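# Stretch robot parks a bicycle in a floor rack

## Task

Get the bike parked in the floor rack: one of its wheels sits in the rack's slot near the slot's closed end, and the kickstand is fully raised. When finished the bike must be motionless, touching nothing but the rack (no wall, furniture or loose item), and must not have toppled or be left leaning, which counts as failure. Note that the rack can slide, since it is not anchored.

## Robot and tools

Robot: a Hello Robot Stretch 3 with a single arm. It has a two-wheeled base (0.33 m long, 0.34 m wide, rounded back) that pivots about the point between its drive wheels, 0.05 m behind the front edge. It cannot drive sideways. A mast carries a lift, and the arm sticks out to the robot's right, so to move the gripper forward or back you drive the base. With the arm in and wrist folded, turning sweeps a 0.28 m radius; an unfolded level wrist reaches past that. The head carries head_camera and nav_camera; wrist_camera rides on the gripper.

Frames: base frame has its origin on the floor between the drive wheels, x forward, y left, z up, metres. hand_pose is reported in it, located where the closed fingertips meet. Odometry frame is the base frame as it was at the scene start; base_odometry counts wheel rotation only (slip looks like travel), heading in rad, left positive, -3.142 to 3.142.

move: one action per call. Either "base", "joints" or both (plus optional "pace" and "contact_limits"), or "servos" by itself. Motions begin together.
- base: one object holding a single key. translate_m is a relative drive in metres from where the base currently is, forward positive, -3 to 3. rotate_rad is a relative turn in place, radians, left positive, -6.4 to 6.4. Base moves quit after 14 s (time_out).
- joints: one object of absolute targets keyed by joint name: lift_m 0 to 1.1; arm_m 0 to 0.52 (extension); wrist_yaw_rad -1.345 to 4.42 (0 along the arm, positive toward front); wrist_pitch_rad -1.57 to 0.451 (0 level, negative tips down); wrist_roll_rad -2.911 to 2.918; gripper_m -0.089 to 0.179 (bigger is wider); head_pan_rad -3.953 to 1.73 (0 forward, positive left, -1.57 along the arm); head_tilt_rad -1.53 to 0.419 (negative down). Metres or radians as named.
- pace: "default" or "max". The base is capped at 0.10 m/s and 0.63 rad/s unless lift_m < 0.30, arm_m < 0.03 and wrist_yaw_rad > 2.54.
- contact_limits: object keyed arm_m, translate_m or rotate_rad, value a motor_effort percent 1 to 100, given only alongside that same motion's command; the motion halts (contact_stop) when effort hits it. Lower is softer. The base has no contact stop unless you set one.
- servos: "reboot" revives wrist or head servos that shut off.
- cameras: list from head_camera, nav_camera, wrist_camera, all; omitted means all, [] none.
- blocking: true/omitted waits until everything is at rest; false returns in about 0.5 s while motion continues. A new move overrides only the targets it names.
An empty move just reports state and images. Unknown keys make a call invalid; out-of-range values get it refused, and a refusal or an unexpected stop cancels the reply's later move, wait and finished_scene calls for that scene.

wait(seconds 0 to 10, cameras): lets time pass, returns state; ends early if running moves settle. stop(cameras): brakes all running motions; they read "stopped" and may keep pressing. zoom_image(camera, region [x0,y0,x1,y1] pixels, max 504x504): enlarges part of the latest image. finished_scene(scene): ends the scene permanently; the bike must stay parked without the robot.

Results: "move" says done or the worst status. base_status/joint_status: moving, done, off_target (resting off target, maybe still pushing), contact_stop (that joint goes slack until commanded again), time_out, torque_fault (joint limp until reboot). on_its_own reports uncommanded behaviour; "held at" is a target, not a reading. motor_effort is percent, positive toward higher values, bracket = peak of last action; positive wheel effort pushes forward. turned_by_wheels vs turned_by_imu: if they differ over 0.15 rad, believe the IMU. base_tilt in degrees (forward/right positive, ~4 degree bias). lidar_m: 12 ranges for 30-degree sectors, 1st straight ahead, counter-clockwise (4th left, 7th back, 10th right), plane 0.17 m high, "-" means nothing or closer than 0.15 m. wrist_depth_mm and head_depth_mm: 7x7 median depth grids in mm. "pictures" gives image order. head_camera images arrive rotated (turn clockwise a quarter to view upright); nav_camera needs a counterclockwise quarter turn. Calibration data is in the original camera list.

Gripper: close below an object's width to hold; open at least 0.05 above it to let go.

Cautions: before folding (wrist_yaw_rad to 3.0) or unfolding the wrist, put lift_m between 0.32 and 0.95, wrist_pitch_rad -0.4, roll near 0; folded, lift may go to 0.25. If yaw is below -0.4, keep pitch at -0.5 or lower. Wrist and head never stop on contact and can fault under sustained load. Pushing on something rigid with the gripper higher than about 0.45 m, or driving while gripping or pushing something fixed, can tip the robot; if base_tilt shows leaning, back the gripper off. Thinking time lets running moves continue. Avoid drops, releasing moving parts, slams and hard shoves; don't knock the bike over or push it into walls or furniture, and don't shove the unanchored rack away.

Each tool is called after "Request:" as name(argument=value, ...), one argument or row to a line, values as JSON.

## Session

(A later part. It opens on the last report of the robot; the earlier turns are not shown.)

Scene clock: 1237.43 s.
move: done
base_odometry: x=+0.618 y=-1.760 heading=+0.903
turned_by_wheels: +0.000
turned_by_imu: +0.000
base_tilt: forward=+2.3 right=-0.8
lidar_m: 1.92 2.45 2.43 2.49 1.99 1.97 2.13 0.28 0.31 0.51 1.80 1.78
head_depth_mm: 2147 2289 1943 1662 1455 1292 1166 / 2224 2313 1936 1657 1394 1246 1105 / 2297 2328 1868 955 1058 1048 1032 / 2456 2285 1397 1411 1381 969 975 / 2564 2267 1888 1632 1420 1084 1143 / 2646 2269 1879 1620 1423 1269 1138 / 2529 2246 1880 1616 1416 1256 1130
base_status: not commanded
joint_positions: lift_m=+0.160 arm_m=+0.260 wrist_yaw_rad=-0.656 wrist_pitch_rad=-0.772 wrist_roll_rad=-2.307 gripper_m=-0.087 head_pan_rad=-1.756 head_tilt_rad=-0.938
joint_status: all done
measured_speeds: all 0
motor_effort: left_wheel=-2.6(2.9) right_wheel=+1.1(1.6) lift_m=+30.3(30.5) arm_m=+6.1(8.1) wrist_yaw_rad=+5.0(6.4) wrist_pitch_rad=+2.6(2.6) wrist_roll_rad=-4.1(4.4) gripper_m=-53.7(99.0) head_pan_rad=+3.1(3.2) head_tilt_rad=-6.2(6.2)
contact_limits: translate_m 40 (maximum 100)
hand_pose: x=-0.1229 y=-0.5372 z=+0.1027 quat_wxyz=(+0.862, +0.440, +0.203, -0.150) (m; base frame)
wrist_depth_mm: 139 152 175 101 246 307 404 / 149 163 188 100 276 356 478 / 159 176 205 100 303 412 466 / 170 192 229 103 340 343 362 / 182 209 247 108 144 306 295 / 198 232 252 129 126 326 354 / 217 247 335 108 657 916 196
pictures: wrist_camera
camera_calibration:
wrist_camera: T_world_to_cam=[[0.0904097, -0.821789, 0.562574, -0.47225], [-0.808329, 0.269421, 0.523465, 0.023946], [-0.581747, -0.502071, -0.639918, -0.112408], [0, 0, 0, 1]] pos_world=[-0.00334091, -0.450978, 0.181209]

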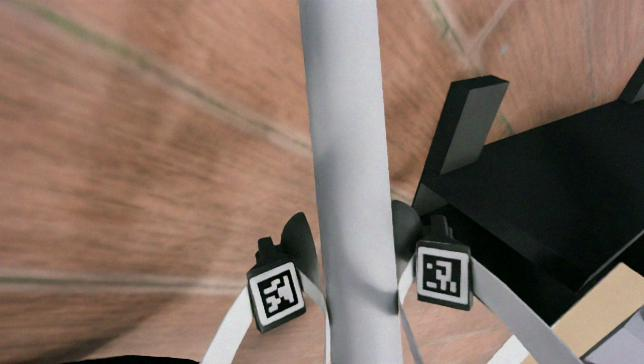

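Request:
move(
  joints={"arm_m": 0.235, "lift_m": 0.153, "wrist_roll_rad": -2.42},
  cameras=["wrist_camera","head_camera"],
)

Request:
move(
  joints={"arm_m": 0.212, "lift_m": 0.152, "wrist_roll_rad": -2.52},
  cameras=["wrist_camera","head_camera"],
)

Scene clock: 1255.33 s.
move: off_target
base_odometry: x=+0.618 y=-1.760 heading=+0.903
turned_by_wheels: +0.000
turned_by_imu: +0.000
base_tilt: forward=+2.3 right=-0.8
lidar_m: 1.92 2.45 2.42 2.48 1.99 1.96 2.13 0.26 0.31 0.88 1.80 1.78
head_depth_mm: 2149 2305 1943 1666 1460 1289 1162 / 2244 2323 1930 1659 1375 1255 1102 / 2351 2301 1833 964 1042 1034 1024 / 2417 2285 1322 1382 1388 948 971 / 2562 2278 1845 1645 1427 1074 1141 / 2638 2266 1873 1619 1419 1269 1137 / 2504 2242 1881 1607 1412 1251 1132
base_status: not commanded
joint_positions: lift_m=+0.153 arm_m=+0.235 wrist_yaw_rad=-0.646 wrist_pitch_rad=-0.754 wrist_roll_rad=-2.380 gripper_m=-0.081 head_pan_rad=-1.755 head_tilt_rad=-0.938
joint_status: wrist_roll_rad off_target (ended at -2.380, target -2.420); the others done
measured_speeds: all 0
on_its_own: gripper_m is held at -0.082, not at your -0.089, by its stall guard, which is not easing now
motor_effort: left_wheel=+1.5(2.7) right_wheel=-6.1(6.1) lift_m=+18.7(28.7) arm_m=-18.3(21.6) wrist_yaw_rad=-3.5(7.6) wrist_pitch_rad=-1.1(2.5) wrist_roll_rad=-13.2(17.3) gripper_m=-19.8(21.2) head_pan_rad=+2.5(3.2) head_tilt_rad=-5.5(6.3)
contact_limits: translate_m 40 (maximum 100)
hand_pose: x=-0.1237 y=-0.5161 z=+0.0987 quat_wxyz=(+0.856, +0.437, +0.240, -0.134) (m; base frame)
wrist_depth_mm: 135 147 169 179 232 284 375 / 145 158 184 193 262 334 473 / 156 174 202 108 305 433 518 / 169 188 224 111 352 369 417 / 182 210 250 146 128 319 325 / 201 234 263 129 122 335 348 / 213 244 283 108 707 326 203
pictures: head_camera (sideways), wrist_camera
camera_calibration:
head_camera: T_world_to_cam=[[0.121556, 0.775188, -0.619925, 0.824211], [0.9821, -0.184467, -0.0380964, 0.0448637], [-0.143888, -0.604198, -0.783735, 0.97668], [0, 0, 0, 1]] pos_world=[-0.00371589, -0.0405349, 1.27812]
wrist_camera: T_world_to_cam=[[0.169481, -0.82351, 0.541394, -0.441604], [-0.793966, 0.211356, 0.57004, -0.0131028], [-0.583861, -0.52646, -0.618018, -0.11977], [0, 0, 0, 1]] pos_world=[-0.00548867, -0.42395, 0.172531]

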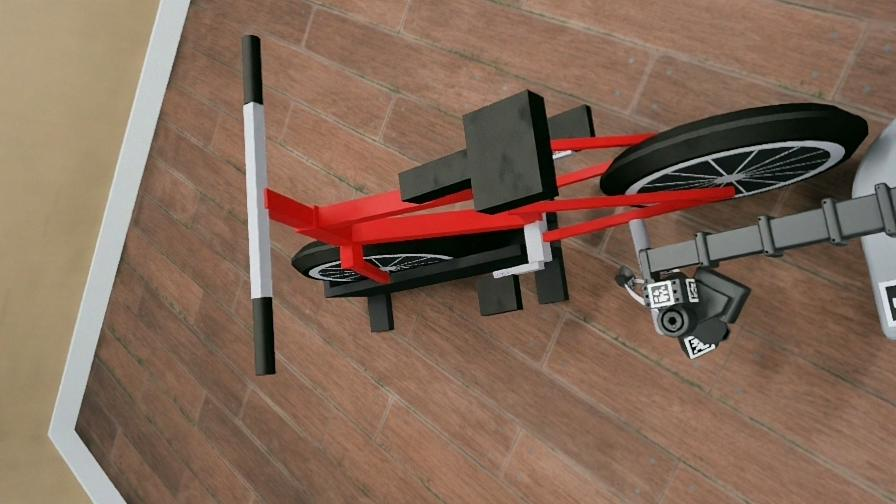

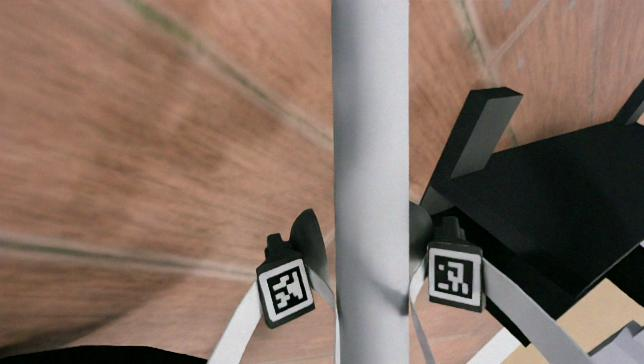

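Scene clock: 1256.60 s.
move: off_target
base_odometry: x=+0.618 y=-1.760 heading=+0.903
turned_by_wheels: +0.000
turned_by_imu: +0.000
base_tilt: forward=+2.4 right=-0.8
lidar_m: 1.92 2.45 2.42 2.49 1.98 1.97 2.12 0.26 0.31 0.86 1.80 1.78
head_depth_mm: 2124 2311 1878 1652 1442 1287 1158 / 2232 2299 1880 1659 1189 1248 945 / 2322 2308 1808 987 1021 1037 1034 / 2462 2292 1400 1380 1378 951 971 / 2567 2284 1803 1632 1420 1144 1140 / 2607 2253 1890 1621 1424 1263 1134 / 2527 2224 1870 1604 1402 1260 1133
base_status: not commanded
joint_positions: lift_m=+0.152 arm_m=+0.212 wrist_yaw_rad=-0.648 wrist_pitch_rad=-0.739 wrist_roll_rad=-2.462 gripper_m=-0.081 head_pan_rad=-1.755 head_tilt_rad=-0.938
joint_status: wrist_roll_rad off_target (ended at -2.462, target -2.520); the others done
measured_speeds: all 0
on_its_own: gripper_m is held at -0.082, not at your -0.089, by its stall guard, which is not easing now
motor_effort: left_wheel=+1.1(2.5) right_wheel=-8.0(8.7) lift_m=+16.8(24.7) arm_m=-3.6(23.3) wrist_yaw_rad=-1.7(10.5) wrist_pitch_rad=-4.2(4.6) wrist_roll_rad=-19.1(21.1) gripper_m=-20.0(21.4) head_pan_rad=+2.4(3.4) head_tilt_rad=-5.0(6.1)
contact_limits: translate_m 40 (maximum 100)
hand_pose: x=-0.1257 y=-0.4950 z=+0.1002 quat_wxyz=(+0.847, +0.437, +0.277, -0.120) (m; base frame)
wrist_depth_mm: 136 148 167 185 98 276 352 / 147 161 183 204 99 329 439 / 160 175 204 224 100 418 559 / 171 195 227 253 349 385 462 / 191 218 255 148 103 338 353 / 210 245 275 128 126 352 352 / 190 214 354 108 818 346 210
pictures: head_camera (sideways), wrist_camera
camera_calibration:
head_camera: T_world_to_cam=[[0.121527, 0.775387, -0.619682, 0.823894], [0.982118, -0.184374, -0.0380967, 0.044864], [-0.143793, -0.603971, -0.783928, 0.97693], [0, 0, 0, 1]] pos_world=[-0.00371119, -0.0405284, 1.2781]
wrist_camera: T_world_to_cam=[[0.24327, -0.825453, 0.509359, -0.413181], [-0.770083, 0.154918, 0.618848, -0.0498042], [-0.589739, -0.542796, -0.597981, -0.119726], [0, 0, 0, 1]] pos_world=[-0.00844585, -0.398333, 0.169685]

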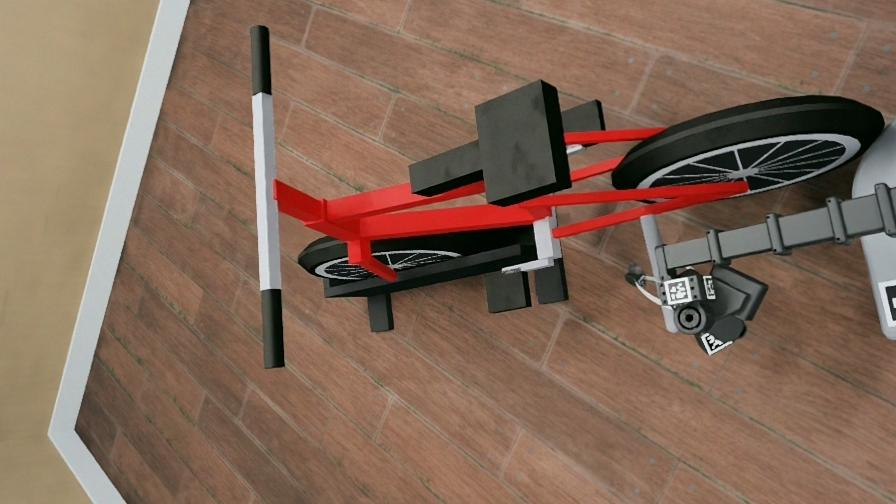

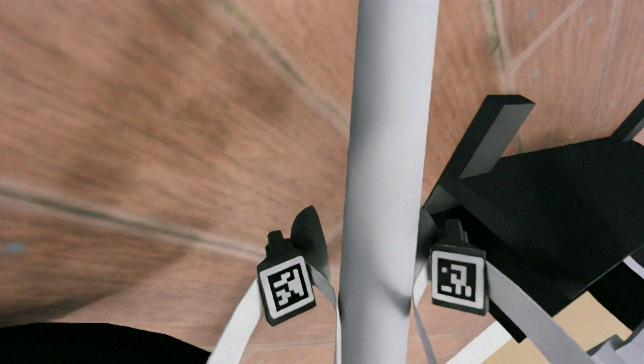

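Request:
move(
  joints={"arm_m": 0.195, "lift_m": 0.152, "wrist_roll_rad": -2.42},
  cameras=["wrist_camera","head_camera"],
)

Scene clock: 1264.60 s.
move: off_target
base_odometry: x=+0.618 y=-1.760 heading=+0.903
turned_by_wheels: +0.000
turned_by_imu: -0.001
base_tilt: forward=+2.3 right=-0.8
lidar_m: 1.92 2.45 2.43 2.49 1.99 1.96 2.13 0.26 0.31 0.86 1.80 1.78
head_depth_mm: 2148 2294 1909 1654 1455 1294 1163 / 2241 2311 1902 1644 1191 1246 935 / 2339 2327 1783 997 1007 1039 1034 / 2416 2293 1388 1387 1353 1129 960 / 2578 2299 1819 1626 1422 1080 1143 / 2585 2263 1884 1620 1420 1261 1141 / 2523 2265 1872 1617 1413 1250 1130
base_status: not commanded
joint_positions: lift_m=+0.152 arm_m=+0.195 wrist_yaw_rad=-0.626 wrist_pitch_rad=-0.728 wrist_roll_rad=-2.393 gripper_m=-0.081 head_pan_rad=-1.755 head_tilt_rad=-0.938
joint_status: wrist_roll_rad off_target (ended at -2.393, target -2.420); the others done
measured_speeds: all 0
on_its_own: gripper_m is held at -0.082, not at your -0.089, by its stall guard, which is not easing now; wrist_yaw_rad is at rest, and its effort (-21.1) is outside its rest range (-9 to +9)
motor_effort: left_wheel=-1.0(1.2) right_wheel=-1.4(8.1) lift_m=+33.0(34.1) arm_m=-26.7(27.9) wrist_yaw_rad=-21.1(22.4) wrist_pitch_rad=-6.4(6.5) wrist_roll_rad=-9.2(19.7) gripper_m=-20.3(21.5) head_pan_rad=+2.5(3.0) head_tilt_rad=-5.0(6.0)
contact_limits: translate_m 40 (maximum 100)
hand_pose: x=-0.1239 y=-0.4820 z=+0.1022 quat_wxyz=(+0.859, +0.426, +0.255, -0.128) (m; base frame)
wrist_depth_mm: 135 148 169 93 242 297 393 / 145 161 184 98 273 338 496 / 159 174 204 100 309 452 563 / 170 192 228 106 378 377 430 / 185 214 255 146 126 345 341 / 204 242 270 129 126 348 371 / 209 219 391 112 825 - 205
pictures: head_camera (sideways), wrist_camera
camera_calibration:
head_camera: T_world_to_cam=[[0.121527, 0.775388, -0.619682, 0.823894], [0.982118, -0.184374, -0.0380967, 0.044864], [-0.143793, -0.603971, -0.783928, 0.97693], [0, 0, 0, 1]] pos_world=[-0.00371118, -0.0405284, 1.2781]
wrist_camera: T_world_to_cam=[[0.204559, -0.809978, 0.549628, -0.40536], [-0.786577, 0.198194, 0.584821, -0.0293801], [-0.582625, -0.551955, -0.596568, -0.114158], [0, 0, 0, 1]] pos_world=[-0.00670103, -0.38552, 0.171876]

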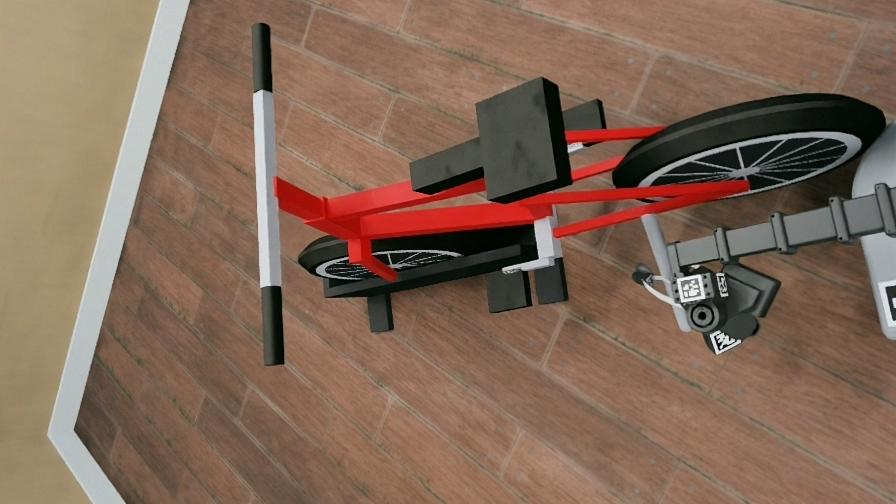

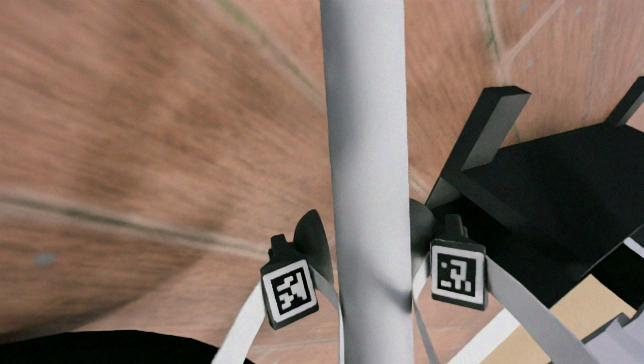

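Request:
move(
  joints={"arm_m": 0.178, "lift_m": 0.150, "wrist_roll_rad": -2.52},
  cameras=["wrist_camera","head_camera"],
)

Request:
move(
  joints={"arm_m": 0.16, "lift_m": 0.150, "wrist_roll_rad": -2.62},
  cameras=["wrist_camera","head_camera"],
)

Scene clock: 1275.40 s.
move: off_target
base_odometry: x=+0.618 y=-1.760 heading=+0.903
turned_by_wheels: +0.000
turned_by_imu: -0.001
base_tilt: forward=+2.3 right=-0.8
lidar_m: 1.92 2.46 2.42 2.48 1.99 1.97 2.13 0.26 0.31 0.86 1.80 1.78
head_depth_mm: 2124 2304 1905 1658 1445 1285 1156 / 2235 2347 1892 1658 1194 1250 935 / 2308 2310 1812 996 1013 1032 1038 / 2421 2290 1410 1380 1367 1130 961 / 2539 2258 1815 1633 1427 1210 1140 / 2603 2239 1887 1633 1418 1260 1137 / 2534 2234 1887 1606 1417 1251 1133
base_status: not commanded
joint_positions: lift_m=+0.150 arm_m=+0.178 wrist_yaw_rad=-0.601 wrist_pitch_rad=-0.708 wrist_roll_rad=-2.487 gripper_m=-0.081 head_pan_rad=-1.755 head_tilt_rad=-0.938
joint_status: wrist_roll_rad off_target (ended at -2.487, target -2.520); the others done
measured_speeds: all 0
on_its_own: wrist_yaw_rad is held at -0.609, not at your -0.650, by its stall guard, which is not easing now; gripper_m is held at -0.082, not at your -0.089, by its stall guard, which is not easing now; wrist_pitch_rad is at rest, and its effort (-10.2) is outside its rest range (-8 to +12)
motor_effort: left_wheel=-4.3(4.5) right_wheel=+3.1(3.8) lift_m=+25.6(26.3) arm_m=-25.6(27.6) wrist_yaw_rad=-6.4(8.1) wrist_pitch_rad=-10.2(10.2) wrist_roll_rad=-10.9(16.9) gripper_m=-21.4(21.6) head_pan_rad=+3.0(3.1) head_tilt_rad=-5.8(6.2)
contact_limits: translate_m 40 (maximum 100)
hand_pose: x=-0.1223 y=-0.4706 z=+0.1036 quat_wxyz=(+0.849, +0.420, +0.304, -0.102) (m; base frame)
wrist_depth_mm: 136 147 167 90 91 279 362 / 147 160 184 198 96 333 455 / 161 178 208 99 310 413 611 / 173 197 235 106 384 432 534 / 193 226 273 134 125 370 408 / 212 250 291 129 117 124 392 / 182 194 216 111 945 - 229
pictures: head_camera (sideways), wrist_camera
camera_calibration:
head_camera: T_world_to_cam=[[0.121527, 0.775388, -0.619682, 0.823894], [0.982118, -0.184374, -0.0380967, 0.044864], [-0.143793, -0.60397, -0.783928, 0.97693], [0, 0, 0, 1]] pos_world=[-0.00371118, -0.0405284, 1.2781]
wrist_camera: T_world_to_cam=[[0.311866, -0.800518, 0.511773, -0.375744], [-0.757804, 0.115339, 0.642208, -0.072664], [-0.573126, -0.588106, -0.570665, -0.124597], [0, 0, 0, 1]] pos_world=[-0.00929314, -0.365685, 0.167857]

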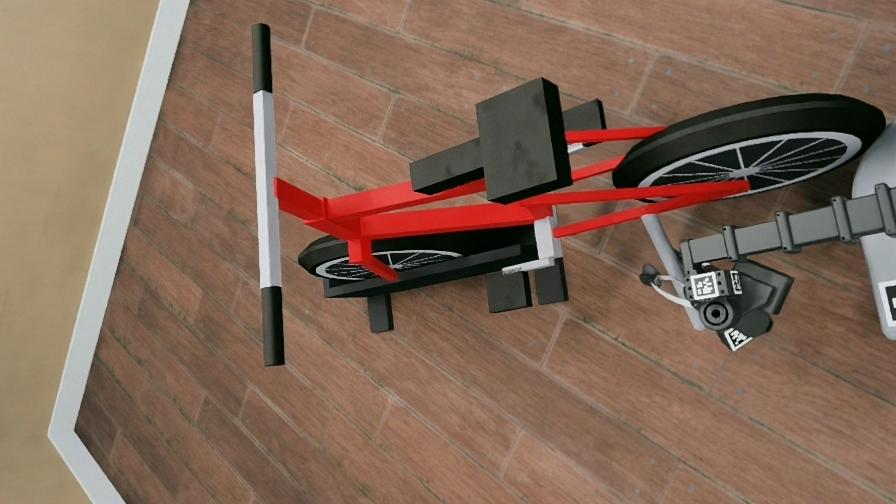

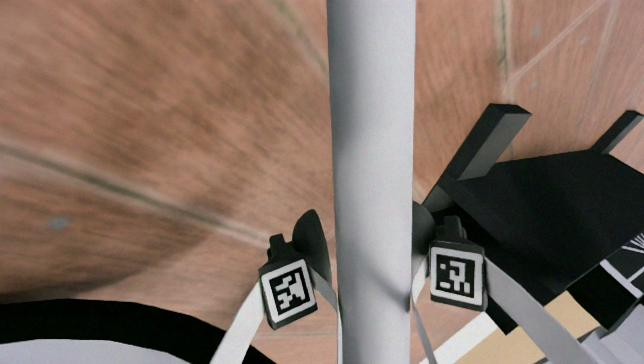

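Scene clock: 1276.40 s.
move: off_target
base_odometry: x=+0.618 y=-1.760 heading=+0.903
turned_by_wheels: +0.000
turned_by_imu: +0.000
base_tilt: forward=+2.3 right=-0.8
lidar_m: 1.92 2.46 2.43 2.48 1.99 1.97 2.13 0.26 0.31 2.27 1.80 1.78
head_depth_mm: 2142 2297 1894 1672 1459 1292 1161 / 2247 2326 1889 1655 1186 1243 935 / 2317 2301 1787 999 1018 1034 1038 / 2408 2289 1407 1383 1363 1138 957 / 2563 2266 1810 1622 1421 1270 1135 / 2610 2267 1892 1626 1413 1266 1145 / 2546 2226 1877 1607 1417 1260 1136
base_status: not commanded
joint_positions: lift_m=+0.150 arm_m=+0.160 wrist_yaw_rad=-0.601 wrist_pitch_rad=-0.693 wrist_roll_rad=-2.591 gripper_m=-0.081 head_pan_rad=-1.755 head_tilt_rad=-0.938
joint_status: wrist_roll_rad off_target (ended at -2.591, target -2.620); the others done
measured_speeds: all 0
on_its_own: wrist_yaw_rad is held at -0.609, not at your -0.650, by its stall guard, which is not easing now; gripper_m is held at -0.082, not at your -0.089, by its stall guard, which is not easing now; wrist_pitch_rad is at rest, and its effort (-12.4) is outside its rest range (-8 to +12)
motor_effort: left_wheel=-4.2(4.5) right_wheel=+3.2(3.9) lift_m=+26.0(27.2) arm_m=-25.8(27.0) wrist_yaw_rad=-7.1(7.7) wrist_pitch_rad=-12.4(12.9) wrist_roll_rad=-9.7(15.5) gripper_m=-20.9(21.5) head_pan_rad=+2.8(3.2) head_tilt_rad=-4.8(6.0)
contact_limits: translate_m 40 (maximum 100)
hand_pose: x=-0.1240 y=-0.4549 z=+0.1064 quat_wxyz=(+0.833, +0.419, +0.351, -0.084) (m; base frame)
wrist_depth_mm: 138 148 168 84 81 268 327 / 152 164 186 83 85 321 412 / 169 183 213 92 91 388 560 / 184 209 244 97 392 467 655 / 210 240 289 136 125 380 485 / 187 206 236 130 119 124 412 / 170 186 127 115 - 388 246
pictures: head_camera (sideways), wrist_camera
camera_calibration:
head_camera: T_world_to_cam=[[0.121527, 0.775388, -0.619682, 0.823894], [0.982118, -0.184374, -0.0380967, 0.044864], [-0.143793, -0.60397, -0.783928, 0.97693], [0, 0, 0, 1]] pos_world=[-0.00371119, -0.0405284, 1.2781]
wrist_camera: T_world_to_cam=[[0.40118, -0.792323, 0.45965, -0.343746], [-0.713349, 0.0445451, 0.699392, -0.110271], [-0.57462, -0.608473, -0.547332, -0.126659], [0, 0, 0, 1]] pos_world=[-0.013538, -0.344515, 0.165801]

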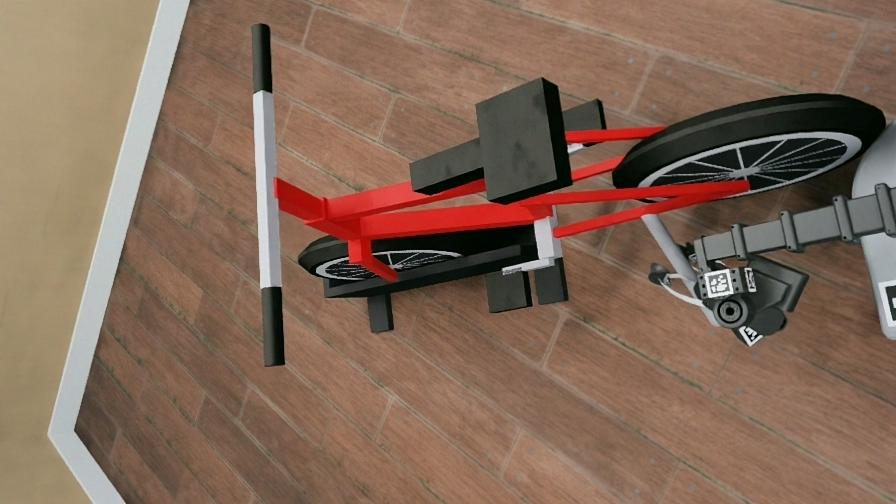

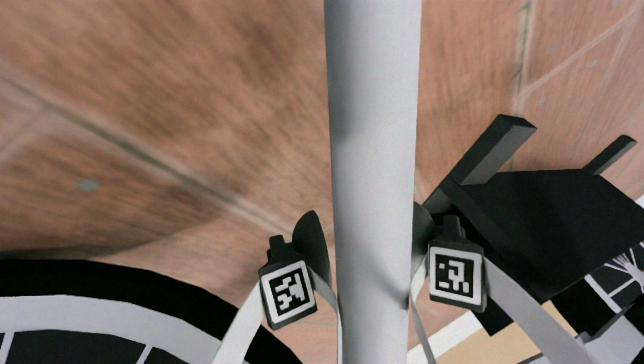

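Request:
move(
  joints={"arm_m": 0.143, "lift_m": 0.153, "wrist_roll_rad": -2.72},
  cameras=["wrist_camera"],
)

Request:
move(
  joints={"arm_m": 0.128, "lift_m": 0.159, "wrist_roll_rad": -2.81},
  cameras=["wrist_camera"],
)

Request:
move(
  joints={"arm_m": 0.115, "lift_m": 0.168, "wrist_roll_rad": -2.89},
  cameras=["wrist_camera","head_camera"],
)

Scene clock: 1282.43 s.
move: done
base_odometry: x=+0.618 y=-1.760 heading=+0.903
turned_by_wheels: +0.000
turned_by_imu: -0.001
base_tilt: forward=+2.3 right=-0.8
lidar_m: 1.92 2.45 2.43 2.49 1.99 1.97 2.12 0.26 0.31 0.86 1.81 1.78
head_depth_mm: 2140 2301 1902 1653 1449 1289 1155 / 2242 2345 1882 1657 1193 1247 930 / 2358 2314 1806 995 1015 1035 1037 / 2422 2286 1401 1382 1362 1133 961 / 2525 2270 1806 1630 1427 1272 1122 / 2614 2276 1880 1620 1437 1263 1136 / 2542 2251 1869 1622 1420 1257 1129
base_status: not commanded
joint_positions: lift_m=+0.153 arm_m=+0.143 wrist_yaw_rad=-0.612 wrist_pitch_rad=-0.683 wrist_roll_rad=-2.701 gripper_m=-0.081 head_pan_rad=-1.755 head_tilt_rad=-0.938
joint_status: all done
measured_speeds: all 0
on_its_own: wrist_yaw_rad is held at -0.609, not at your -0.650, by its stall guard, which is not easing now; gripper_m is held at -0.082, not at your -0.089, by its stall guard, which is not easing now; wrist_pitch_rad is at rest, and its effort (-13.9) is outside its rest range (-8 to +12)
motor_effort: left_wheel=-5.3(5.5) right_wheel=+4.4(4.9) lift_m=+22.8(30.6) arm_m=-24.7(26.4) wrist_yaw_rad=+3.3(8.0) wrist_pitch_rad=-13.9(14.8) wrist_roll_rad=-6.6(14.5) gripper_m=-21.0(22.2) head_pan_rad=+2.4(3.1) head_tilt_rad=-5.5(6.0)
contact_limits: translate_m 40 (maximum 100)
hand_pose: x=-0.1267 y=-0.4382 z=+0.1112 quat_wxyz=(+0.813, +0.422, +0.396, -0.069) (m; base frame)
wrist_depth_mm: 144 154 170 - 74 254 298 / 160 174 193 76 82 303 373 / 176 195 222 81 318 383 491 / 202 225 259 88 396 489 683 / 191 222 308 102 125 407 555 / 174 192 211 129 125 358 462 / 164 177 125 114 - 263 274
pictures: wrist_camera
camera_calibration:
wrist_camera: T_world_to_cam=[[0.479455, -0.783769, 0.394752, -0.310739], [-0.659296, -0.0248255, 0.751473, -0.145666], [-0.579181, -0.620556, -0.528639, -0.123365], [0, 0, 0, 1]] pos_world=[-0.0185026, -0.323719, 0.166913]

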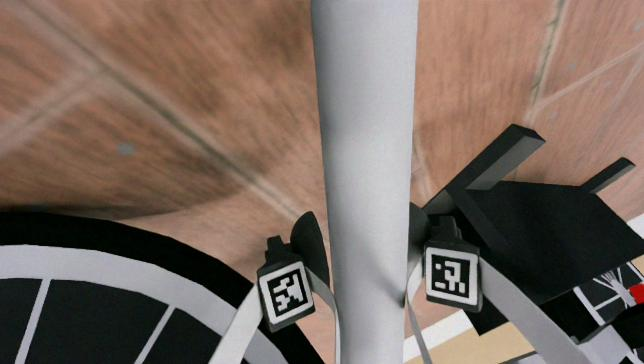

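Scene clock: 1283.37 s.
move: done
base_odometry: x=+0.618 y=-1.760 heading=+0.902
turned_by_wheels: -0.001
turned_by_imu: -0.001
base_tilt: forward=+2.3 right=-0.8
lidar_m: 1.92 2.45 2.43 2.48 1.99 1.96 2.12 0.26 0.31 0.86 1.80 1.78
head_depth_mm: 2127 2287 1903 1667 1452 1289 1156 / 2216 2358 1887 1644 1194 1247 935 / 2305 2298 1790 1000 1020 1031 984 / 2456 2299 1397 1369 1366 1122 886 / 2555 2258 1811 1632 1430 1269 1124 / 2640 2236 1877 1611 1424 1259 1137 / 2533 2258 1876 1610 1408 1261 1134
base_status: not commanded
joint_positions: lift_m=+0.159 arm_m=+0.128 wrist_yaw_rad=-0.630 wrist_pitch_rad=-0.675 wrist_roll_rad=-2.809 gripper_m=-0.078 head_pan_rad=-1.755 head_tilt_rad=-0.938
joint_status: all done
measured_speeds: all 0
on_its_own: wrist_yaw_rad is held at -0.609, not at your -0.650, by its stall guard, which is not easing now; gripper_m is held at -0.079, not at your -0.089, by its stall guard, which is still easing; wrist_yaw_rad is at rest, and its effort (+18.2) is outside its rest range (-9 to +9); wrist_pitch_rad is at rest, and its effort (-15.5) is outside its rest range (-8 to +12)
motor_effort: left_wheel=-12.4(12.7) right_wheel=+18.5(18.8) lift_m=+32.8(33.8) arm_m=-25.7(26.5) wrist_yaw_rad=+18.2(18.9) wrist_pitch_rad=-15.5(16.1) wrist_roll_rad=-0.3(10.6) gripper_m=-18.7(21.2) head_pan_rad=+2.2(3.4) head_tilt_rad=-5.8(6.2)
contact_limits: translate_m 40 (maximum 100)
hand_pose: x=-0.1301 y=-0.4225 z=+0.1187 quat_wxyz=(+0.790, +0.427, +0.437, -0.055) (m; base frame)
wrist_depth_mm: 155 162 175 63 218 243 276 / 172 185 199 67 267 291 340 / 194 212 235 72 317 371 441 / 192 228 280 80 391 468 633 / 177 199 226 89 129 434 645 / 165 181 195 103 123 371 504 / 154 169 188 121 - 281 286
pictures: wrist_camera
camera_calibration:
wrist_camera: T_world_to_cam=[[0.545495, -0.773063, 0.323742, -0.278147], [-0.599539, -0.0900106, 0.795268, -0.178099], [-0.585652, -0.62791, -0.512582, -0.11754], [0, 0, 0, 1]] pos_world=[-0.0238871, -0.30486, 0.171436]

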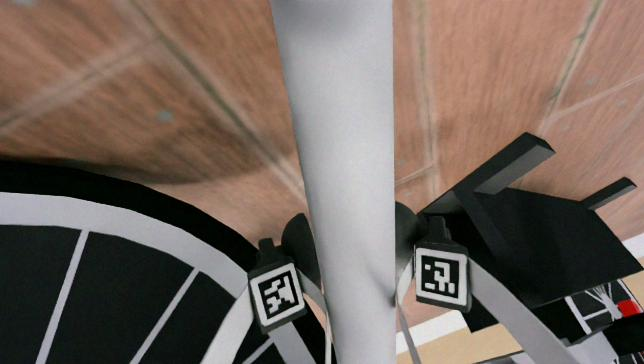

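Scene clock: 1284.27 s.
move: done
base_odometry: x=+0.618 y=-1.760 heading=+0.903
turned_by_wheels: +0.001
turned_by_imu: +0.001
base_tilt: forward=+2.3 right=-0.8
lidar_m: 1.92 2.46 2.43 2.48 1.99 1.96 2.13 0.26 0.31 0.86 1.80 1.78
head_depth_mm: 2144 2302 1902 1669 1453 1288 1162 / 2236 2344 1888 1652 1187 1244 933 / 2316 2311 1795 997 1010 1037 983 / 2434 2283 1386 1385 1356 1242 864 / 2554 2249 1824 1622 1432 1271 1108 / 2612 2252 1888 1610 1414 1266 1138 / 2542 2250 1889 1612 1414 1254 1130
base_status: not commanded
joint_positions: lift_m=+0.168 arm_m=+0.115 wrist_yaw_rad=-0.600 wrist_pitch_rad=-0.671 wrist_roll_rad=-2.874 gripper_m=-0.078 head_pan_rad=-1.755 head_tilt_rad=-0.939
joint_status: all done
measured_speeds: all 0
on_its_own: wrist_yaw_rad is held at -0.609, not at your -0.650, by its stall guard, which is not easing now; gripper_m is held at -0.079, not at your -0.089, by its stall guard, which is not easing now; wrist_pitch_rad is at rest, and its effort (-16.7) is outside its rest range (-8 to +12)
motor_effort: left_wheel=-6.5(13.2) right_wheel=-1.8(20.4) lift_m=+21.5(35.2) arm_m=-23.9(27.4) wrist_yaw_rad=-8.0(23.9) wrist_pitch_rad=-16.7(16.8) wrist_roll_rad=-5.5(7.6) gripper_m=-19.9(20.1) head_pan_rad=+2.1(3.3) head_tilt_rad=-5.4(6.1)
contact_limits: translate_m 40 (maximum 100)
hand_pose: x=-0.1259 y=-0.4133 z=+0.1283 quat_wxyz=(+0.776, +0.420, +0.470, -0.031) (m; base frame)
wrist_depth_mm: 167 176 190 194 82 246 276 / 186 199 219 223 89 295 342 / 207 230 255 254 97 376 437 / 187 215 304 310 417 504 620 / 176 201 235 134 130 503 - / 165 181 210 128 127 411 - / 156 172 181 152 - 294 305
pictures: head_camera (sideways), wrist_camera
camera_calibration:
head_camera: T_world_to_cam=[[0.121507, 0.775635, -0.619375, 0.823495], [0.982135, -0.184279, -0.0380971, 0.0448643], [-0.143687, -0.603681, -0.78417, 0.977244], [0, 0, 0, 1]] pos_world=[-0.00370614, -0.0405201, 1.27809]
wrist_camera: T_world_to_cam=[[0.611799, -0.740091, 0.279226, -0.248772], [-0.556286, -0.151596, 0.817046, -0.205247], [-0.562359, -0.655197, -0.504448, -0.113696], [0, 0, 0, 1]] pos_world=[-0.0259155, -0.289722, 0.179806]

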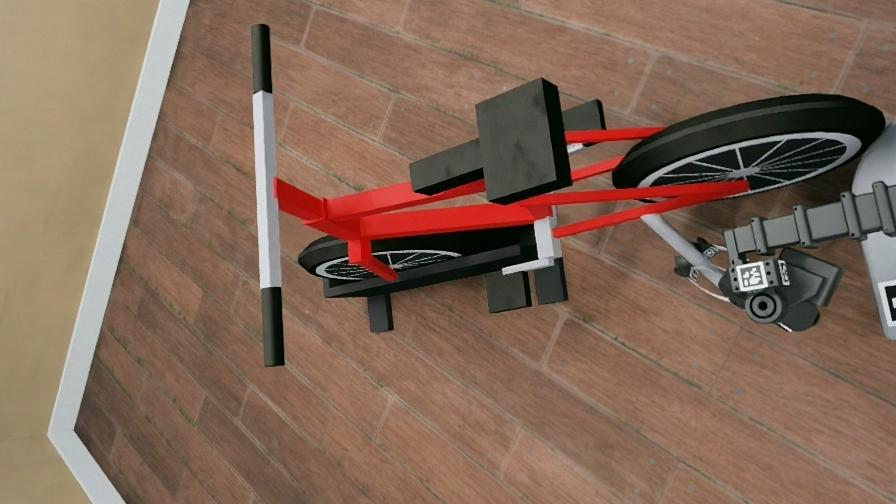

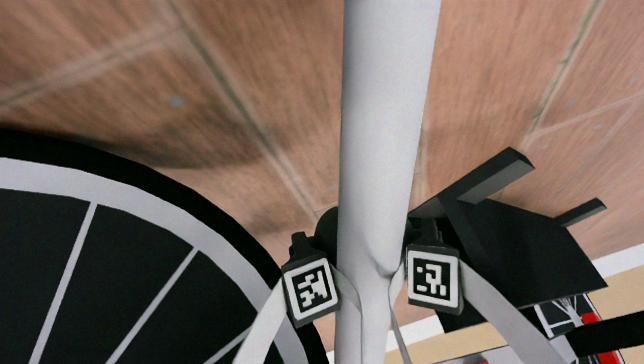

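Request:
move(
  joints={"arm_m": 0.104, "lift_m": 0.179, "wrist_roll_rad": -2.91},
  cameras=["wrist_camera"],
)

Request:
move(
  joints={"arm_m": 0.094, "lift_m": 0.191},
  cameras=["wrist_camera"],
)

Request:
move(
  joints={"arm_m": 0.086, "lift_m": 0.205},
  cameras=["wrist_camera","head_camera"],
)

Scene clock: 1292.00 s.
move: done
base_odometry: x=+0.618 y=-1.760 heading=+0.902
turned_by_wheels: +0.000
turned_by_imu: -0.001
base_tilt: forward=+2.3 right=-0.8
lidar_m: 1.91 2.45 2.42 2.49 1.99 1.96 2.13 0.26 0.31 1.06 1.80 1.78
head_depth_mm: 2148 2272 1906 1670 1460 1293 1157 / 2241 2327 1870 1659 1190 1241 936 / 2337 2305 1786 996 1015 1031 984 / 2420 2309 1409 1386 1364 1215 841 / 2578 2270 1803 1625 1432 1268 1108 / 2616 2263 1885 1623 1417 1265 1135 / 2535 2237 1880 1615 1419 1257 1133
base_status: not commanded
joint_positions: lift_m=+0.179 arm_m=+0.104 wrist_yaw_rad=-0.617 wrist_pitch_rad=-0.682 wrist_roll_rad=-2.894 gripper_m=-0.078 head_pan_rad=-1.755 head_tilt_rad=-0.939
joint_status: all done
joint sent to its limit — wrist_roll_rad, lower limit.
measured_speeds: all 0
on_its_own: wrist_yaw_rad is held at -0.609, not at your -0.650, by its stall guard, which is not easing now; gripper_m is held at -0.079, not at your -0.089, by its stall guard, which is not easing now; wrist_pitch_rad is at rest, and its effort (-14.8) is outside its rest range (-8 to +12)
motor_effort: left_wheel=-7.2(7.2) right_wheel=+8.0(8.3) lift_m=+29.0(29.3) arm_m=-24.1(25.3) wrist_yaw_rad=+7.6(8.5) wrist_pitch_rad=-14.8(16.5) wrist_roll_rad=-1.8(7.8) gripper_m=-19.7(20.2) head_pan_rad=+2.8(3.0) head_tilt_rad=-5.2(5.9)
contact_limits: translate_m 40 (maximum 100)
hand_pose: x=-0.1276 y=-0.3989 z=+0.1375 quat_wxyz=(+0.771, +0.428, +0.472, -0.030) (m; base frame)
wrist_depth_mm: 177 186 199 79 230 256 282 / 198 211 228 84 272 309 344 / 202 236 272 95 328 390 443 / 183 211 301 105 428 485 621 / 173 196 234 121 140 493 933 / 164 181 207 129 127 435 686 / 154 168 180 212 - 297 321
pictures: wrist_camera
camera_calibration:
wrist_camera: T_world_to_cam=[[0.610222, -0.747798, 0.261585, -0.240511], [-0.550953, -0.163309, 0.818401, -0.215611], [-0.56928, -0.643528, -0.511657, -0.0958541], [0, 0, 0, 1]] pos_world=[-0.0265945, -0.27675, 0.190326]

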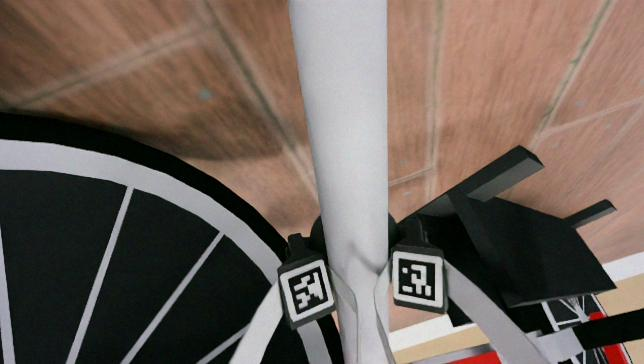

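Scene clock: 1292.83 s.
move: done
base_odometry: x=+0.618 y=-1.760 heading=+0.902
turned_by_wheels: +0.000
turned_by_imu: -0.001
base_tilt: forward=+2.3 right=-0.8
lidar_m: 1.92 2.46 2.42 2.49 1.99 1.97 2.13 0.25 0.31 0.91 1.80 1.77
head_depth_mm: 2132 2311 1908 1665 1450 1287 1160 / 2218 2308 1895 1664 1197 1249 939 / 2342 2272 1801 992 1012 1034 993 / 2445 2291 1399 1374 1383 1255 821 / 2574 2273 1801 1620 1423 1274 1106 / 2594 2260 1889 1622 1422 1262 1137 / 2525 2238 1888 1616 1423 1255 1133
base_status: not commanded
joint_positions: lift_m=+0.191 arm_m=+0.094 wrist_yaw_rad=-0.633 wrist_pitch_rad=-0.694 wrist_roll_rad=-2.900 gripper_m=-0.078 head_pan_rad=-1.755 head_tilt_rad=-0.939
joint_status: all done
measured_speeds: all 0
on_its_own: wrist_yaw_rad is held at -0.609, not at your -0.650, by its stall guard, which is still easing; gripper_m is held at -0.079, not at your -0.089, by its stall guard, which is not easing now; wrist_pitch_rad is at rest, and its effort (-12.1) is outside its rest range (-8 to +12)
motor_effort: left_wheel=-12.1(12.1) right_wheel=+18.3(18.9) lift_m=+35.1(35.5) arm_m=-25.2(26.2) wrist_yaw_rad=+20.4(21.8) wrist_pitch_rad=-12.1(14.7) wrist_roll_rad=-0.1(1.8) gripper_m=-20.1(20.2) head_pan_rad=+3.0(3.0) head_tilt_rad=-4.7(6.1)
contact_limits: translate_m 40 (maximum 100)
hand_pose: x=-0.1286 y=-0.3854 z=+0.1472 quat_wxyz=(+0.769, +0.435, +0.468, -0.031) (m; base frame)
wrist_depth_mm: 186 198 77 220 244 265 292 / 210 222 232 87 289 316 351 / 201 239 277 99 345 394 455 / 184 211 250 108 444 478 614 / 173 193 233 124 482 494 879 / 163 180 204 129 127 472 622 / 153 167 179 218 251 294 329
pictures: wrist_camera
camera_calibration:
wrist_camera: T_world_to_cam=[[0.599694, -0.758622, 0.254677, -0.236824], [-0.556238, -0.166374, 0.814199, -0.223216], [-0.575297, -0.629931, -0.521747, -0.076821], [0, 0, 0, 1]] pos_world=[-0.026334, -0.265189, 0.201974]

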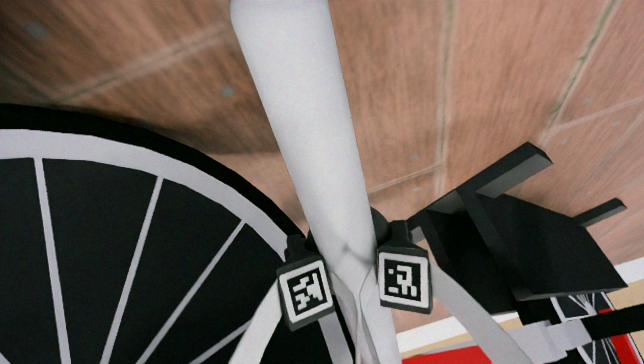

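Scene clock: 1293.63 s.
move: done
base_odometry: x=+0.618 y=-1.760 heading=+0.902
turned_by_wheels: +0.000
turned_by_imu: +0.000
base_tilt: forward=+2.3 right=-0.8
lidar_m: 1.92 2.45 2.42 2.49 1.99 1.97 2.12 0.26 0.31 0.86 1.80 1.78
head_depth_mm: 2139 2289 1884 1664 1452 1290 1160 / 2232 2292 1900 1664 1193 1245 937 / 2345 2307 1797 994 1010 1034 984 / 2416 2272 1404 1375 1382 1235 808 / 2574 2285 1809 1634 1425 1267 1111 / 2612 2256 1881 1620 1419 1265 1136 / 2539 2232 1894 1614 1419 1268 1125
base_status: not commanded
joint_positions: lift_m=+0.205 arm_m=+0.086 wrist_yaw_rad=-0.631 wrist_pitch_rad=-0.716 wrist_roll_rad=-2.900 gripper_m=-0.078 head_pan_rad=-1.755 head_tilt_rad=-0.939
joint_status: all done
measured_speeds: all 0
on_its_own: wrist_yaw_rad is held at -0.609, not at your -0.650, by its stall guard, which is not easing now; gripper_m is held at -0.079, not at your -0.089, by its stall guard, which is not easing now; wrist_yaw_rad is at rest, and its effort (+18.7) is outside its rest range (-9 to +9)
motor_effort: left_wheel=-12.3(12.4) right_wheel=+17.5(18.7) lift_m=+34.1(35.7) arm_m=-22.5(25.7) wrist_yaw_rad=+18.7(21.6) wrist_pitch_rad=-8.4(12.8) wrist_roll_rad=+0.1(0.3) gripper_m=-19.3(20.5) head_pan_rad=+2.9(2.9) head_tilt_rad=-5.4(5.8)
contact_limits: translate_m 40 (maximum 100)
hand_pose: x=-0.1259 y=-0.3743 z=+0.1572 quat_wxyz=(+0.768, +0.442, +0.463, -0.023) (m; base frame)
wrist_depth_mm: 196 208 90 227 254 275 299 / 221 233 234 103 296 328 363 / 206 241 288 110 354 400 451 / 189 217 258 126 450 483 615 / 176 202 237 140 508 500 782 / 166 185 213 127 125 479 607 / 156 174 185 221 239 312 466
pictures: head_camera (sideways), wrist_camera
camera_calibration:
head_camera: T_world_to_cam=[[0.121507, 0.775635, -0.619375, 0.823495], [0.982135, -0.184278, -0.0380971, 0.0448643], [-0.143687, -0.603681, -0.78417, 0.977244], [0, 0, 0, 1]] pos_world=[-0.00370613, -0.0405201, 1.27809]
wrist_camera: T_world_to_cam=[[0.598113, -0.761787, 0.248882, -0.233092], [-0.566503, -0.182225, 0.803659, -0.233538], [-0.566864, -0.621671, -0.540546, -0.0559292], [0, 0, 0, 1]] pos_world=[-0.0245889, -0.254893, 0.215465]

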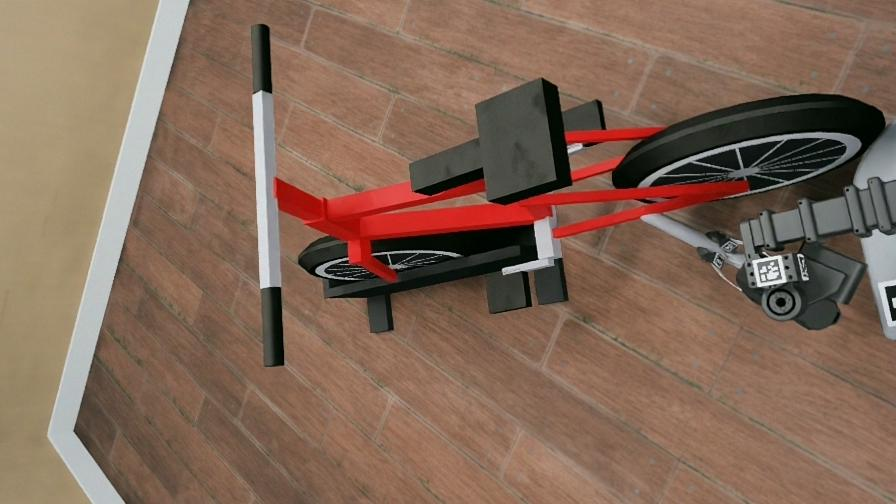

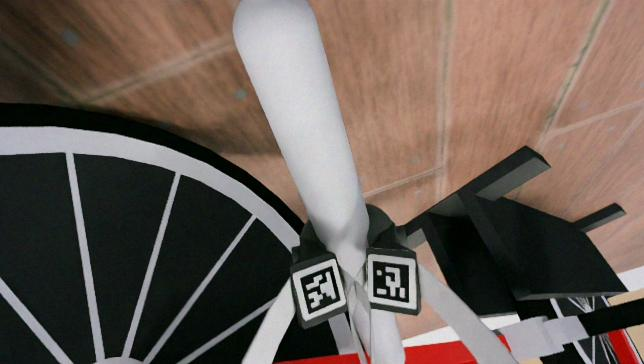

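Request:
move(
  joints={"arm_m": 0.080, "lift_m": 0.218, "wrist_pitch_rad": -0.80},
  cameras=["wrist_camera"],
)

Request:
move(
  joints={"arm_m": 0.076, "lift_m": 0.232},
  cameras=["wrist_camera","head_camera"],
)

Scene clock: 1298.10 s.
move: off_target
base_odometry: x=+0.618 y=-1.760 heading=+0.902
turned_by_wheels: +0.000
turned_by_imu: -0.001
base_tilt: forward=+2.3 right=-0.8
lidar_m: 1.92 2.46 2.43 2.48 1.99 1.97 2.12 0.26 0.31 0.86 1.79 1.78
head_depth_mm: 2147 2286 1903 1663 1446 1283 1162 / 2227 2319 1878 1661 1188 1249 937 / 2314 2282 1802 993 1014 1031 984 / 2438 2307 1412 1387 1371 1236 795 / 2582 2269 1810 1629 1421 1264 1109 / 2619 2263 1876 1617 1420 1264 1135 / 2526 2238 1865 1615 1406 1255 1127
base_status: not commanded
joint_positions: lift_m=+0.218 arm_m=+0.080 wrist_yaw_rad=-0.632 wrist_pitch_rad=-0.742 wrist_roll_rad=-2.900 gripper_m=-0.078 head_pan_rad=-1.755 head_tilt_rad=-0.939
joint_status: wrist_pitch_rad off_target (ended at -0.742, target -0.800); the others done
measured_speeds: all 0
on_its_own: wrist_yaw_rad is held at -0.609, not at your -0.650, by its stall guard, which is not easing now; gripper_m is held at -0.079, not at your -0.089, by its stall guard, which is not easing now; wrist_yaw_rad is at rest, and its effort (+20.0) is outside its rest range (-9 to +9); wrist_pitch_rad is at rest, and its effort (-10.9) is outside its rest range (-8 to +12)
motor_effort: left_wheel=-12.2(12.4) right_wheel=+16.7(17.8) lift_m=+31.9(35.3) arm_m=-17.3(25.2) wrist_yaw_rad=+20.0(20.4) wrist_pitch_rad=-10.9(14.6) wrist_roll_rad=-0.1(0.3) gripper_m=-19.6(20.1) head_pan_rad=+2.3(3.2) head_tilt_rad=-5.5(5.9)
contact_limits: translate_m 40 (maximum 100)
hand_pose: x=-0.1231 y=-0.3643 z=+0.1657 quat_wxyz=(+0.767, +0.450, +0.458, -0.015) (m; base frame)
wrist_depth_mm: 207 215 215 247 265 285 310 / 232 245 109 271 305 338 369 / 210 249 288 130 368 403 454 / 192 221 265 135 460 483 600 / 181 204 244 147 543 543 777 / 168 189 218 126 126 485 593 / 158 177 191 200 228 320 474
pictures: wrist_camera
camera_calibration:
wrist_camera: T_world_to_cam=[[0.593936, -0.767244, 0.242027, -0.230611], [-0.578733, -0.198486, 0.790994, -0.24229], [-0.558846, -0.609869, -0.561917, -0.0347053], [0, 0, 0, 1]] pos_world=[-0.0226485, -0.246192, 0.227963]

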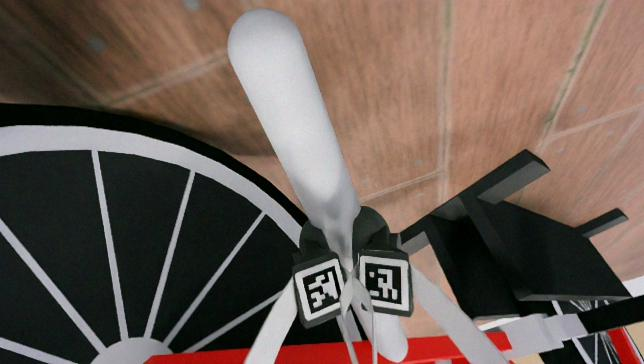

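Scene clock: 1299.33 s.
move: done
base_odometry: x=+0.618 y=-1.760 heading=+0.903
turned_by_wheels: +0.001
turned_by_imu: +0.001
base_tilt: forward=+2.3 right=-0.8
lidar_m: 1.92 2.45 2.43 2.48 1.99 1.96 2.12 0.25 0.31 0.86 1.80 1.78
head_depth_mm: 2158 2313 1913 1675 1451 1293 1155 / 2214 2331 1888 1654 1192 1248 936 / 2332 2307 1783 1001 1013 1027 983 / 2457 2274 1395 1386 1358 1254 787 / 2587 2284 1805 1627 1420 1271 1110 / 2650 2242 1881 1625 1421 1265 1141 / 2528 2240 1882 1617 1420 1255 1130
base_status: not commanded
joint_positions: lift_m=+0.232 arm_m=+0.076 wrist_yaw_rad=-0.609 wrist_pitch_rad=-0.798 wrist_roll_rad=-2.900 gripper_m=-0.078 head_pan_rad=-1.755 head_tilt_rad=-0.939
joint_status: all done
measured_speeds: all 0
on_its_own: wrist_yaw_rad is held at -0.609, not at your -0.650, by its stall guard, which is not easing now; gripper_m is held at -0.079, not at your -0.089, by its stall guard, which is not easing now; wrist_pitch_rad moved -0.056 to your old target -0.800
motor_effort: left_wheel=-5.2(12.3) right_wheel=-2.8(16.9) lift_m=+22.8(32.8) arm_m=-13.3(21.5) wrist_yaw_rad=+0.2(20.1) wrist_pitch_rad=-0.3(10.8) wrist_roll_rad=-0.2(0.3) gripper_m=-20.2(20.2) head_pan_rad=+2.6(3.1) head_tilt_rad=-5.4(5.9)
contact_limits: translate_m 40 (maximum 100)
hand_pose: x=-0.1137 y=-0.3536 z=+0.1704 quat_wxyz=(+0.764, +0.462, +0.450, +0.011) (m; base frame)
wrist_depth_mm: 214 225 239 241 266 288 308 / 238 254 266 144 305 332 362 / 230 270 304 302 353 404 440 / 205 236 290 366 426 482 569 / 189 217 255 155 531 577 746 / 177 199 234 126 126 498 753 / 166 183 208 219 238 340 355
pictures: head_camera (sideways), wrist_camera
camera_calibration:
head_camera: T_world_to_cam=[[0.121508, 0.775638, -0.619372, 0.82349], [0.982135, -0.184278, -0.0380971, 0.0448643], [-0.143686, -0.603678, -0.784173, 0.977248], [0, 0, 0, 1]] pos_world=[-0.00370611, -0.04052, 1.27809]
wrist_camera: T_world_to_cam=[[0.603592, -0.76438, 0.226715, -0.22442], [-0.598892, -0.246964, 0.761799, -0.252888], [-0.526313, -0.595593, -0.606847, -0.00390131], [0, 0, 0, 1]] pos_world=[-0.0180475, -0.23632, 0.241162]

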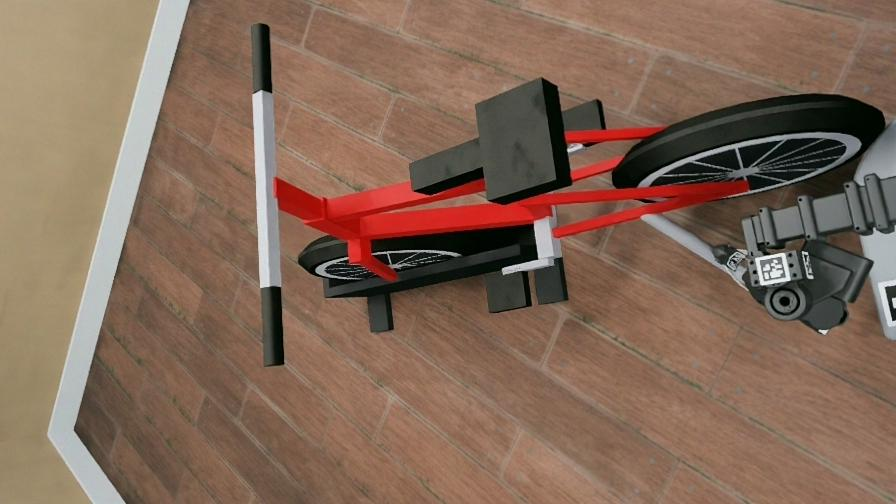

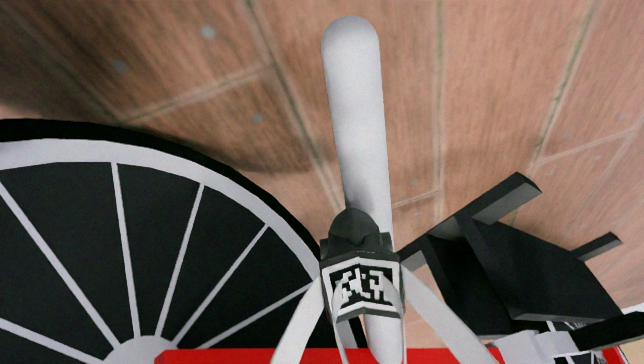

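Request:
zoom_image(
  camera="head_camera",
  region=[600, 100, 896, 360],
)

Request:
zoom_image(
  camera="wrist_camera",
  region=[220, 0, 500, 364],
)

Scaled by 1.703 from the camera's 896x504 image, which has a finer 1280x720 frame.

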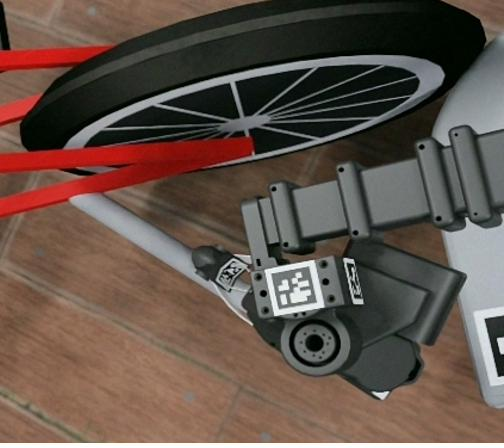

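Scaled by 1.385.

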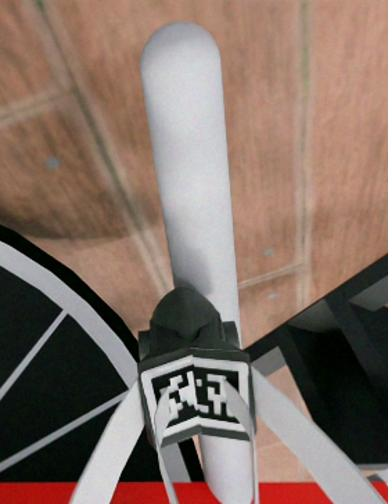

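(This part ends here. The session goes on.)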